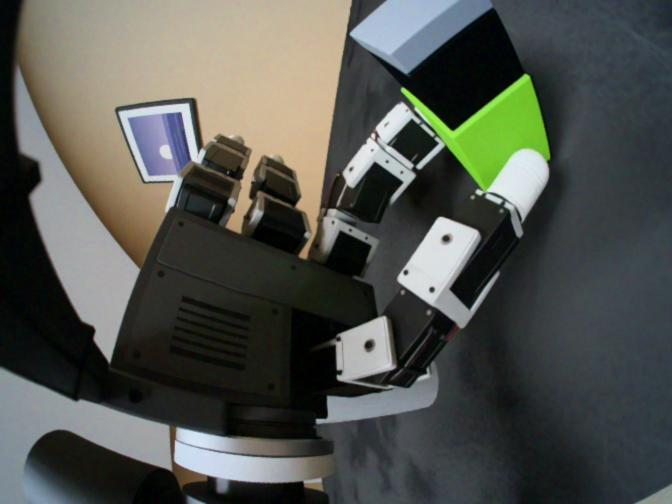

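>>> move --arm3 '{"joints": {"joint2_rad": 2.325}, "min_time_s": 1}'

Scene clock: 1755.07 s.
Joint torques (N m): arm1=[0.26 -15.44 6.99 1.84 0.22 -0.17] | arm2=[-0.03 -7.36 12.15 2 -0.05 -0.25] | arm3=[-0.97 -17.44 5.35 3.17 0.08 -0.14]
Heat: arm1: hottest joint3_rad 30 °C; arm2: hottest joint3_rad 41 °C; arm3: hottest joint3_rad 33 °C.
move: arm3 done
Joint velocities: within noise
arm1, arm2: as last shown
arm1.index_mcp_current_ma: -11
arm1.index_abd_current_ma: 17
arm1.index_pip_current_ma: -9
arm1.index_dip_current_ma: -5
arm1.middle_mcp_current_ma: -15
arm1.middle_abd_current_ma: 16
arm1.middle_pip_current_ma: -1
arm1.middle_dip_current_ma: 9
arm1.ring_mcp_current_ma: 2
arm1.ring_abd_current_ma: 9
arm1.ring_pip_current_ma: 8
arm1.ring_dip_current_ma: 21
arm1.thumb_cmc_current_ma: 69
arm1.thumb_axl_current_ma: 14
arm1.thumb_mcp_current_ma: 0
arm1.thumb_ipl_current_ma: -9
arm2.index_mcp_current_ma: 8
arm2.index_abd_current_ma: 2
arm2.index_pip_current_ma: 0
arm2.index_dip_current_ma: -13
arm2.middle_mcp_current_ma: 1
arm2.middle_abd_current_ma: 17
arm2.middle_pip_current_ma: 6
arm2.middle_dip_current_ma: -3
arm2.ring_mcp_current_ma: 4
arm2.ring_abd_current_ma: 11
arm2.ring_pip_current_ma: 4
arm2.ring_dip_current_ma: 18
arm2.thumb_cmc_current_ma: 51
arm2.thumb_axl_current_ma: 2
arm2.thumb_mcp_current_ma: 382
arm2.thumb_ipl_current_ma: 188
arm3.joint_positions: joint1_rad=+1.990 joint2_rad=+2.316 joint3_rad=+0.883 joint4_rad=+1.384 joint5_rad=+0.346 joint6_rad=+2.066 hand_index_mcp=+0.122 hand_index_abd=+0.005 hand_index_pip=+0.105 hand_index_dip=+0.550 hand_middle_mcp=+0.993 hand_middle_abd=+0.013 hand_middle_pip=+0.570 hand_middle_dip=+0.685 hand_ring_mcp=+0.992 hand_ring_abd=+0.015 hand_ring_pip=+0.571 hand_ring_dip=+0.690 hand_thumb_cmc=-0.424 hand_thumb_axl=+0.704 hand_thumb_mcp=-0.165 hand_thumb_ipl=+0.253 hand_current_limit=+0.700 hand_speed=-0.850
arm3.joint_status: all done
arm3.hand_state: blocked,goal,blocked,blocked,goal,goal,goal,goal,goal,goal,goal,goal,blocked,blocked,blocked,blocked
arm3.index_mcp_current_ma: 99
arm3.index_abd_current_ma: 11
arm3.index_pip_current_ma: 24
arm3.index_dip_current_ma: -8
arm3.middle_mcp_current_ma: -4
arm3.middle_abd_current_ma: -9
arm3.middle_pip_current_ma: -7
arm3.middle_dip_current_ma: -14
arm3.ring_mcp_current_ma: 15
arm3.ring_abd_current_ma: 4
arm3.ring_pip_current_ma: -3
arm3.ring_dip_current_ma: -3
arm3.thumb_cmc_current_ma: 39
arm3.thumb_axl_current_ma: 11
arm3.thumb_mcp_current_ma: 67
arm3.thumb_ipl_current_ma: 11
arm3.hand_goal_index_mcp: -0.120
arm3.hand_goal_index_abd: 0.000
arm3.hand_goal_index_pip: 0.000
arm3.hand_goal_index_dip: 0.500
arm3.hand_goal_middle_mcp: 1.000
arm3.hand_goal_middle_abd: 0.000
arm3.hand_goal_middle_pip: 0.578
arm3.hand_goal_middle_dip: 0.696
arm3.hand_goal_ring_mcp: 1.000
arm3.hand_goal_ring_abd: 0.000
arm3.hand_goal_ring_pip: 0.578
arm3.hand_goal_ring_dip: 0.696
arm3.hand_goal_thumb_cmc: -0.560
arm3.hand_goal_thumb_axl: 0.678
arm3.hand_goal_thumb_mcp: -0.330
arm3.hand_goal_thumb_ipl: 0.190
arm3.hand: x=-0.6147 y=-1.1393 z=+0.8442 quat_wxyz=(-0.555, -0.120, +0.714, -0.409)
arm3.hand_target: x=-0.6193 y=-1.1507 z=+0.8522 quat_wxyz=(-0.563, -0.111, +0.700, -0.425)
arm3.hand_status: not commanded
pictures: none

>>> move --arm3 '{"joints": {"joint2_rad": 2.337}, "min_time_s": 1}'

>>> move --arm3 '{"joints": {"joint2_rad": 2.347}, "min_time_s": 1}' --cameras '["arm3_cam_wrist"]'

Scene clock: 1757.70 s.
Joint torques (N m): arm1=[0.21 -15.44 6.99 1.83 0.22 -0.17] | arm2=[-0.03 -7.3 12.22 1.94 -0.05 -0.24] | arm3=[-0.91 -16.85 5.31 3.12 0.09 -0.13]
Heat: arm1: hottest joint3_rad 30 °C; arm2: hottest joint3_rad 41 °C; arm3: hottest joint3_rad 33 °C.
move: arm3 done
Joint velocities: within noise
arm1.joint_positions: joint1_rad=+1.444 joint2_rad=+1.705 joint3_rad=+0.847 joint4_rad=+0.865 joint5_rad=+0.517 joint6_rad=+1.574 hand_index_mcp=+0.847 hand_index_abd=+0.009 hand_index_pip=+0.572 hand_index_dip=+0.690 hand_middle_mcp=+1.000 hand_middle_abd=+0.011 hand_middle_pip=-0.937 hand_middle_dip=-0.494 hand_ring_mcp=+1.000 hand_ring_abd=+0.010 hand_ring_pip=-0.937 hand_ring_dip=-0.496 hand_thumb_cmc=-0.496 hand_thumb_axl=+0.693 hand_thumb_mcp=+0.203 hand_thumb_ipl=+0.162 hand_current_limit=+0.400 hand_speed=-0.600
arm1.joint_status: not commanded
arm1.hand_state: goal,goal,goal,goal,goal,goal,goal,goal,goal,goal,goal,goal,blocked,goal,goal,goal
arm1.index_mcp_current_ma: -19
arm1.index_abd_current_ma: 8
arm1.index_pip_current_ma: 16
arm1.index_dip_current_ma: -4
arm1.middle_mcp_current_ma: -6
arm1.middle_abd_current_ma: 19
arm1.middle_pip_current_ma: -4
arm1.middle_dip_current_ma: 0
arm1.ring_mcp_current_ma: 8
arm1.ring_abd_current_ma: 7
arm1.ring_pip_current_ma: 15
arm1.ring_dip_current_ma: 17
arm1.thumb_cmc_current_ma: 75
arm1.thumb_axl_current_ma: 12
arm1.thumb_mcp_current_ma: 3
arm1.thumb_ipl_current_ma: -13
arm1.hand_goal_index_mcp: 0.850
arm1.hand_goal_index_abd: 0.000
arm1.hand_goal_index_pip: 0.578
arm1.hand_goal_index_dip: 0.696
arm1.hand_goal_middle_mcp: 1.000
arm1.hand_goal_middle_abd: 0.000
arm1.hand_goal_middle_pip: -0.950
arm1.hand_goal_middle_dip: -0.500
arm1.hand_goal_ring_mcp: 1.000
arm1.hand_goal_ring_abd: 0.000
arm1.hand_goal_ring_pip: -0.950
arm1.hand_goal_ring_dip: -0.500
arm1.hand_goal_thumb_cmc: -0.560
arm1.hand_goal_thumb_axl: 0.678
arm1.hand_goal_thumb_mcp: 0.210
arm1.hand_goal_thumb_ipl: 0.168
arm1.hand: x=-0.1678 y=+0.1444 z=+1.1274 quat_wxyz=(+0.402, +0.579, -0.412, +0.578)
arm1.hand_target: x=-0.1666 y=+0.1468 z=+1.1405 quat_wxyz=(+0.404, +0.574, -0.409, +0.583)
arm1.hand_status: not commanded
arm2: as last shown
arm2.index_mcp_current_ma: 20
arm2.index_abd_current_ma: 14
arm2.index_dip_current_ma: -6
arm2.middle_mcp_current_ma: -17
arm2.middle_abd_current_ma: 7
arm2.middle_pip_current_ma: 5
arm2.middle_dip_current_ma: -11
arm2.ring_mcp_current_ma: 7
arm2.ring_abd_current_ma: 3
arm2.ring_pip_current_ma: 5
arm2.ring_dip_current_ma: 2
arm2.thumb_cmc_current_ma: 58
arm2.thumb_axl_current_ma: -8
arm2.thumb_mcp_current_ma: 387
arm2.thumb_ipl_current_ma: 196
arm3.joint_positions: joint1_rad=+1.990 joint2_rad=+2.324 joint3_rad=+0.883 joint4_rad=+1.386 joint5_rad=+0.346 joint6_rad=+2.066 hand_index_mcp=+0.122 hand_index_abd=+0.005 hand_index_pip=+0.108 hand_index_dip=+0.550 hand_middle_mcp=+0.993 hand_middle_abd=+0.013 hand_middle_pip=+0.570 hand_middle_dip=+0.685 hand_ring_mcp=+0.992 hand_ring_abd=+0.015 hand_ring_pip=+0.571 hand_ring_dip=+0.690 hand_thumb_cmc=-0.438 hand_thumb_axl=+0.704 hand_thumb_mcp=-0.165 hand_thumb_ipl=+0.253 hand_current_limit=+0.700 hand_speed=-0.850
arm3.joint_status: all done
arm3.hand_state: blocked,goal,blocked,blocked,goal,goal,goal,goal,goal,goal,goal,goal,blocked,blocked,blocked,blocked
arm3.index_mcp_current_ma: 99
arm3.index_abd_current_ma: 2
arm3.index_pip_current_ma: 35
arm3.index_dip_current_ma: -7
arm3.middle_mcp_current_ma: 2
arm3.middle_abd_current_ma: -5
arm3.middle_pip_current_ma: -7
arm3.middle_dip_current_ma: -10
arm3.ring_mcp_current_ma: 8
arm3.ring_abd_current_ma: 8
arm3.ring_pip_current_ma: 4
arm3.ring_dip_current_ma: -9
arm3.thumb_cmc_current_ma: 28
arm3.thumb_axl_current_ma: 20
arm3.thumb_mcp_current_ma: 81
arm3.thumb_ipl_current_ma: 19
arm3.hand_goal_index_mcp: -0.120
arm3.hand_goal_index_abd: 0.000
arm3.hand_goal_index_pip: 0.000
arm3.hand_goal_index_dip: 0.500
arm3.hand_goal_middle_mcp: 1.000
arm3.hand_goal_middle_abd: 0.000
arm3.hand_goal_middle_pip: 0.578
arm3.hand_goal_middle_dip: 0.696
arm3.hand_goal_ring_mcp: 1.000
arm3.hand_goal_ring_abd: 0.000
arm3.hand_goal_ring_pip: 0.578
arm3.hand_goal_ring_dip: 0.696
arm3.hand_goal_thumb_cmc: -0.560
arm3.hand_goal_thumb_axl: 0.678
arm3.hand_goal_thumb_mcp: -0.330
arm3.hand_goal_thumb_ipl: 0.190
arm3.hand: x=-0.6141 y=-1.1378 z=+0.8400 quat_wxyz=(-0.554, -0.121, +0.716, -0.407)
arm3.hand_target: x=-0.6183 y=-1.1483 z=+0.8451 quat_wxyz=(-0.561, -0.113, +0.704, -0.421)
arm3.hand_status: not commanded
pictures: none

Scene clock: 1758.97 s.
Joint torques (N m): arm1=[0.21 -15.44 6.99 1.83 0.21 -0.17] | arm2=[0.09 -7.24 12.18 1.94 -0.05 -0.24] | arm3=[-0.91 -16.85 5.03 3.04 0.1 -0.14]
Heat: arm1: hottest joint3_rad 30 °C; arm2: hottest joint3_rad 41 °C; arm3: hottest joint3_rad 33 °C.
move: arm3 done
Joint velocities: within noise
arm1, arm2: as last shown
arm1.index_mcp_current_ma: -5
arm1.index_abd_current_ma: 19
arm1.index_pip_current_ma: 11
arm1.index_dip_current_ma: -10
arm1.middle_mcp_current_ma: -10
arm1.middle_abd_current_ma: 6
arm1.middle_pip_current_ma: 0
arm1.middle_dip_current_ma: 8
arm1.ring_mcp_current_ma: 18
arm1.ring_abd_current_ma: 11
arm1.ring_pip_current_ma: 9
arm1.ring_dip_current_ma: 14
arm1.thumb_cmc_current_ma: 73
arm1.thumb_axl_current_ma: 26
arm1.thumb_mcp_current_ma: -6
arm1.thumb_ipl_current_ma: -8
arm2.index_mcp_current_ma: 14
arm2.index_abd_current_ma: 5
arm2.index_pip_current_ma: 4
arm2.index_dip_current_ma: -11
arm2.middle_mcp_current_ma: -11
arm2.middle_abd_current_ma: 13
arm2.middle_pip_current_ma: 2
arm2.ring_mcp_current_ma: 8
arm2.ring_abd_current_ma: 18
arm2.ring_pip_current_ma: 8
arm2.ring_dip_current_ma: 9
arm2.thumb_cmc_current_ma: 67
arm2.thumb_axl_current_ma: -2
arm2.thumb_mcp_current_ma: 373
arm2.thumb_ipl_current_ma: 192
arm3.joint_positions: joint1_rad=+1.990 joint2_rad=+2.331 joint3_rad=+0.886 joint4_rad=+1.388 joint5_rad=+0.346 joint6_rad=+2.066 hand_index_mcp=+0.122 hand_index_abd=-0.003 hand_index_pip=+0.111 hand_index_dip=+0.550 hand_middle_mcp=+0.993 hand_middle_abd=+0.013 hand_middle_pip=+0.570 hand_middle_dip=+0.685 hand_ring_mcp=+0.992 hand_ring_abd=+0.015 hand_ring_pip=+0.571 hand_ring_dip=+0.690 hand_thumb_cmc=-0.459 hand_thumb_axl=+0.704 hand_thumb_mcp=-0.165 hand_thumb_ipl=+0.253 hand_current_limit=+0.700 hand_speed=-0.850
arm3.joint_status: all done
arm3.hand_state: blocked,goal,blocked,blocked,goal,goal,goal,goal,goal,goal,goal,goal,blocked,blocked,blocked,blocked
arm3.index_mcp_current_ma: 84
arm3.index_abd_current_ma: 11
arm3.index_pip_current_ma: 21
arm3.index_dip_current_ma: 1
arm3.middle_mcp_current_ma: -7
arm3.middle_abd_current_ma: -24
arm3.middle_pip_current_ma: -11
arm3.middle_dip_current_ma: -5
arm3.ring_mcp_current_ma: 12
arm3.ring_abd_current_ma: -1
arm3.ring_pip_current_ma: -10
arm3.ring_dip_current_ma: 7
arm3.thumb_cmc_current_ma: 30
arm3.thumb_axl_current_ma: 9
arm3.thumb_mcp_current_ma: 74
arm3.thumb_ipl_current_ma: 17
arm3.hand_goal_index_mcp: -0.120
arm3.hand_goal_index_abd: 0.000
arm3.hand_goal_index_pip: 0.000
arm3.hand_goal_index_dip: 0.500
arm3.hand_goal_middle_mcp: 1.000
arm3.hand_goal_middle_abd: 0.000
arm3.hand_goal_middle_pip: 0.578
arm3.hand_goal_middle_dip: 0.696
arm3.hand_goal_ring_mcp: 1.000
arm3.hand_goal_ring_abd: 0.000
arm3.hand_goal_ring_pip: 0.578
arm3.hand_goal_ring_dip: 0.696
arm3.hand_goal_thumb_cmc: -0.560
arm3.hand_goal_thumb_axl: 0.678
arm3.hand_goal_thumb_mcp: -0.330
arm3.hand_goal_thumb_ipl: 0.190
arm3.on_its_own: hand_thumb_cmc moved -0.021 toward your old target -0.560
arm3.hand: x=-0.6141 y=-1.1379 z=+0.8376 quat_wxyz=(-0.554, -0.121, +0.716, -0.407)
arm3.hand_target: x=-0.6175 y=-1.1463 z=+0.8396 quat_wxyz=(-0.559, -0.114, +0.707, -0.418)
arm3.hand_status: not commanded
arm3_cam_wrist: T_world_to_cam=[[-0.04087, 0.17956, -0.9829, 1.03351], [0.99293, 0.11701, -0.01992, 0.70034], [0.11144, -0.97676, -0.18307, -0.76637]] pos_world=[-0.56774, -1.01609, 0.88948]

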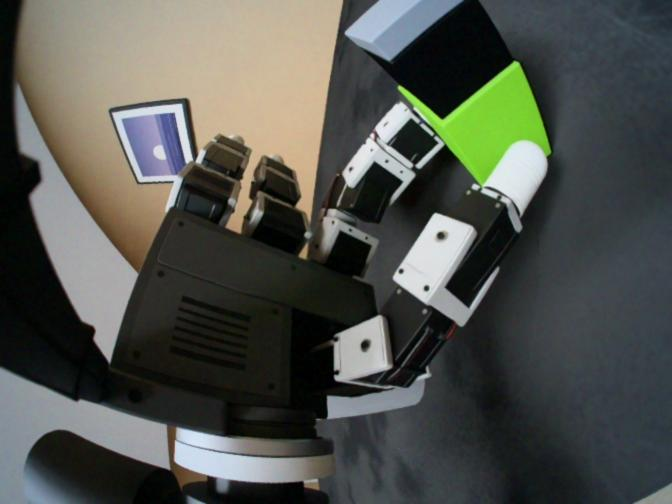

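>>> move --arm3 '{"joints": {"joint1_rad": 1.955, "joint2_rad": 2.350}, "min_time_s": 2}' --cameras '["arm3_cam_wrist"]'

Scene clock: 1763.40 s.
Joint torques (N m): arm1=[0.21 -15.44 6.98 1.81 0.22 -0.17] | arm2=[-0.21 -7.41 12.19 2 -0.06 -0.27] | arm3=[-1.38 -16.44 4.97 2.97 0.09 -0.14]
Heat: arm1: hottest joint3_rad 30 °C; arm2: hottest joint3_rad 41 °C; arm3: hottest joint3_rad 33 °C.
move: arm3 done
Joint velocities: within noise
arm1, arm2: as last shown
arm1.index_mcp_current_ma: -4
arm1.index_abd_current_ma: 16
arm1.index_pip_current_ma: 2
arm1.index_dip_current_ma: -4
arm1.middle_mcp_current_ma: -3
arm1.middle_abd_current_ma: 8
arm1.middle_pip_current_ma: 8
arm1.middle_dip_current_ma: 2
arm1.ring_mcp_current_ma: 12
arm1.ring_abd_current_ma: 3
arm1.ring_dip_current_ma: 17
arm1.thumb_cmc_current_ma: 64
arm1.thumb_axl_current_ma: 21
arm1.thumb_mcp_current_ma: -4
arm1.thumb_ipl_current_ma: -15
arm2.index_mcp_current_ma: 8
arm2.index_abd_current_ma: 10
arm2.index_pip_current_ma: 6
arm2.index_dip_current_ma: -7
arm2.middle_mcp_current_ma: -10
arm2.middle_abd_current_ma: 8
arm2.middle_pip_current_ma: 8
arm2.middle_dip_current_ma: -18
arm2.ring_mcp_current_ma: 1
arm2.ring_abd_current_ma: 15
arm2.ring_pip_current_ma: 12
arm2.ring_dip_current_ma: 3
arm2.thumb_cmc_current_ma: 58
arm2.thumb_axl_current_ma: -1
arm2.thumb_mcp_current_ma: 377
arm3.joint_positions: joint1_rad=+1.963 joint2_rad=+2.332 joint3_rad=+0.886 joint4_rad=+1.391 joint5_rad=+0.346 joint6_rad=+2.066 hand_index_mcp=+0.122 hand_index_abd=-0.003 hand_index_pip=+0.111 hand_index_dip=+0.550 hand_middle_mcp=+0.993 hand_middle_abd=+0.013 hand_middle_pip=+0.570 hand_middle_dip=+0.685 hand_ring_mcp=+0.992 hand_ring_abd=+0.015 hand_ring_pip=+0.571 hand_ring_dip=+0.690 hand_thumb_cmc=-0.459 hand_thumb_axl=+0.704 hand_thumb_mcp=-0.165 hand_thumb_ipl=+0.253 hand_current_limit=+0.700 hand_speed=-0.850
arm3.joint_status: all done
arm3.hand_state: blocked,goal,blocked,blocked,goal,goal,goal,goal,goal,goal,goal,goal,blocked,blocked,blocked,blocked
arm3.index_mcp_current_ma: 83
arm3.index_abd_current_ma: 7
arm3.index_pip_current_ma: 28
arm3.index_dip_current_ma: 5
arm3.middle_mcp_current_ma: -15
arm3.middle_abd_current_ma: -9
arm3.middle_pip_current_ma: -9
arm3.middle_dip_current_ma: -9
arm3.ring_mcp_current_ma: 8
arm3.ring_abd_current_ma: -17
arm3.ring_pip_current_ma: -3
arm3.ring_dip_current_ma: -9
arm3.thumb_cmc_current_ma: 28
arm3.thumb_axl_current_ma: 13
arm3.thumb_mcp_current_ma: 79
arm3.thumb_ipl_current_ma: 19
arm3.hand_goal_index_mcp: -0.120
arm3.hand_goal_index_abd: 0.000
arm3.hand_goal_index_pip: 0.000
arm3.hand_goal_index_dip: 0.500
arm3.hand_goal_middle_mcp: 1.000
arm3.hand_goal_middle_abd: 0.000
arm3.hand_goal_middle_pip: 0.578
arm3.hand_goal_middle_dip: 0.696
arm3.hand_goal_ring_mcp: 1.000
arm3.hand_goal_ring_abd: 0.000
arm3.hand_goal_ring_pip: 0.578
arm3.hand_goal_ring_dip: 0.696
arm3.hand_goal_thumb_cmc: -0.560
arm3.hand_goal_thumb_axl: 0.678
arm3.hand_goal_thumb_mcp: -0.330
arm3.hand_goal_thumb_ipl: 0.190
arm3.hand: x=-0.6269 y=-1.1284 z=+0.8376 quat_wxyz=(-0.559, -0.111, +0.717, -0.400)
arm3.hand_target: x=-0.6342 y=-1.1331 z=+0.8379 quat_wxyz=(-0.566, -0.102, +0.709, -0.408)
arm3.hand_status: not commanded
arm3_cam_wrist: T_world_to_cam=[[-0.03683, 0.17949, -0.98307, 1.03386], [0.99565, 0.09087, -0.02071, 0.68478], [0.08561, -0.97955, -0.18205, -0.77592]] pos_world=[-0.5773, -1.00785, 0.88928]

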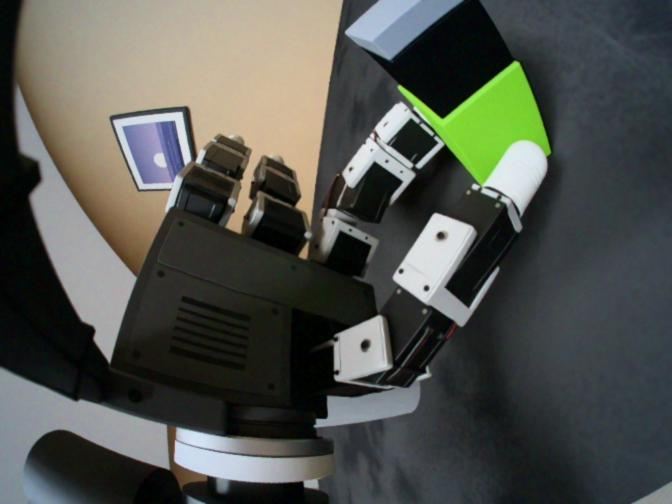

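>>> move --arm3 '{"joints": {"hand_speed": -0.95, "hand_index_mcp": 0.0, "hand_thumb_mcp": -0.25, "hand_index_pip": 0.1, "hand_index_dip": 0.55, "hand_thumb_ipl": 0.24}}' --cameras '["arm3_cam_wrist"]'

Scene clock: 1767.90 s.
Joint torques (N m): arm1=[0.21 -15.44 6.99 1.83 0.22 -0.17] | arm2=[0.09 -7.18 12.18 1.96 -0.07 -0.25] | arm3=[-1.2 -16.67 4.97 3 0.08 -0.14]
Heat: arm1: hottest joint3_rad 30 °C; arm2: hottest joint3_rad 41 °C; arm3: hottest joint3_rad 33 °C.
move: arm3 off_target
Joint velocities: within noise
arm1, arm2: as last shown
arm1.index_mcp_current_ma: -21
arm1.index_abd_current_ma: 10
arm1.index_pip_current_ma: -6
arm1.index_dip_current_ma: -12
arm1.middle_mcp_current_ma: -6
arm1.middle_abd_current_ma: 6
arm1.middle_pip_current_ma: -8
arm1.middle_dip_current_ma: 1
arm1.ring_mcp_current_ma: 0
arm1.ring_abd_current_ma: 8
arm1.ring_pip_current_ma: 18
arm1.ring_dip_current_ma: 13
arm1.thumb_cmc_current_ma: 61
arm1.thumb_axl_current_ma: 22
arm1.thumb_mcp_current_ma: -8
arm1.thumb_ipl_current_ma: -11
arm2.index_mcp_current_ma: 17
arm2.index_abd_current_ma: 14
arm2.index_pip_current_ma: 5
arm2.index_dip_current_ma: -8
arm2.middle_mcp_current_ma: -1
arm2.middle_abd_current_ma: 4
arm2.middle_pip_current_ma: 12
arm2.middle_dip_current_ma: -21
arm2.ring_mcp_current_ma: 7
arm2.ring_abd_current_ma: 20
arm2.ring_dip_current_ma: 7
arm2.thumb_cmc_current_ma: 54
arm2.thumb_axl_current_ma: 1
arm2.thumb_mcp_current_ma: 378
arm2.thumb_ipl_current_ma: 194
arm3.joint_positions: joint1_rad=+1.963 joint2_rad=+2.334 joint3_rad=+0.886 joint4_rad=+1.391 joint5_rad=+0.346 joint6_rad=+2.066 hand_index_mcp=+0.114 hand_index_abd=-0.003 hand_index_pip=+0.122 hand_index_dip=+0.558 hand_middle_mcp=+0.993 hand_middle_abd=+0.013 hand_middle_pip=+0.570 hand_middle_dip=+0.685 hand_ring_mcp=+0.992 hand_ring_abd=+0.015 hand_ring_pip=+0.571 hand_ring_dip=+0.690 hand_thumb_cmc=-0.466 hand_thumb_axl=+0.704 hand_thumb_mcp=-0.166 hand_thumb_ipl=+0.258 hand_current_limit=+0.700 hand_speed=-0.950
arm3.joint_status: hand_index_mcp off_target (ended at +0.114, target +0.000); hand_index_pip off_target (ended at +0.122, target +0.100); hand_thumb_mcp off_target (ended at -0.166, target -0.250); the others done
arm3.hand_state: blocked,goal,blocked,goal,goal,goal,goal,goal,goal,goal,goal,goal,blocked,blocked,blocked,goal
arm3.index_mcp_current_ma: 18
arm3.index_abd_current_ma: 14
arm3.index_pip_current_ma: 11
arm3.index_dip_current_ma: 6
arm3.middle_mcp_current_ma: -2
arm3.middle_abd_current_ma: -7
arm3.middle_pip_current_ma: -10
arm3.middle_dip_current_ma: -11
arm3.ring_mcp_current_ma: 3
arm3.ring_abd_current_ma: -6
arm3.ring_pip_current_ma: -4
arm3.ring_dip_current_ma: -8
arm3.thumb_cmc_current_ma: 37
arm3.thumb_axl_current_ma: 6
arm3.thumb_mcp_current_ma: 28
arm3.thumb_ipl_current_ma: 10
arm3.hand_goal_index_mcp: 0.000
arm3.hand_goal_index_abd: 0.000
arm3.hand_goal_index_pip: 0.100
arm3.hand_goal_index_dip: 0.550
arm3.hand_goal_middle_mcp: 1.000
arm3.hand_goal_middle_abd: 0.000
arm3.hand_goal_middle_pip: 0.578
arm3.hand_goal_middle_dip: 0.696
arm3.hand_goal_ring_mcp: 1.000
arm3.hand_goal_ring_abd: 0.000
arm3.hand_goal_ring_pip: 0.578
arm3.hand_goal_ring_dip: 0.696
arm3.hand_goal_thumb_cmc: -0.560
arm3.hand_goal_thumb_axl: 0.678
arm3.hand_goal_thumb_mcp: -0.250
arm3.hand_goal_thumb_ipl: 0.240
arm3.hand: x=-0.6267 y=-1.1280 z=+0.8365 quat_wxyz=(-0.559, -0.112, +0.718, -0.400)
arm3.hand_target: x=-0.6342 y=-1.1331 z=+0.8379 quat_wxyz=(-0.566, -0.102, +0.709, -0.408)
arm3.hand_status: not commanded
arm3_cam_wrist: T_world_to_cam=[[-0.03609, 0.18116, -0.98279, 1.0349], [0.99567, 0.09086, -0.01981, 0.68375], [0.08571, -0.97925, -0.18365, -0.77401]] pos_world=[-0.5771, -1.00755, 0.88848]

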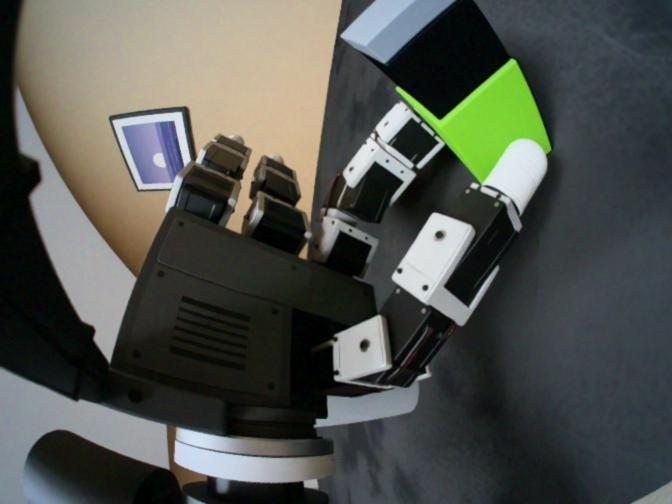

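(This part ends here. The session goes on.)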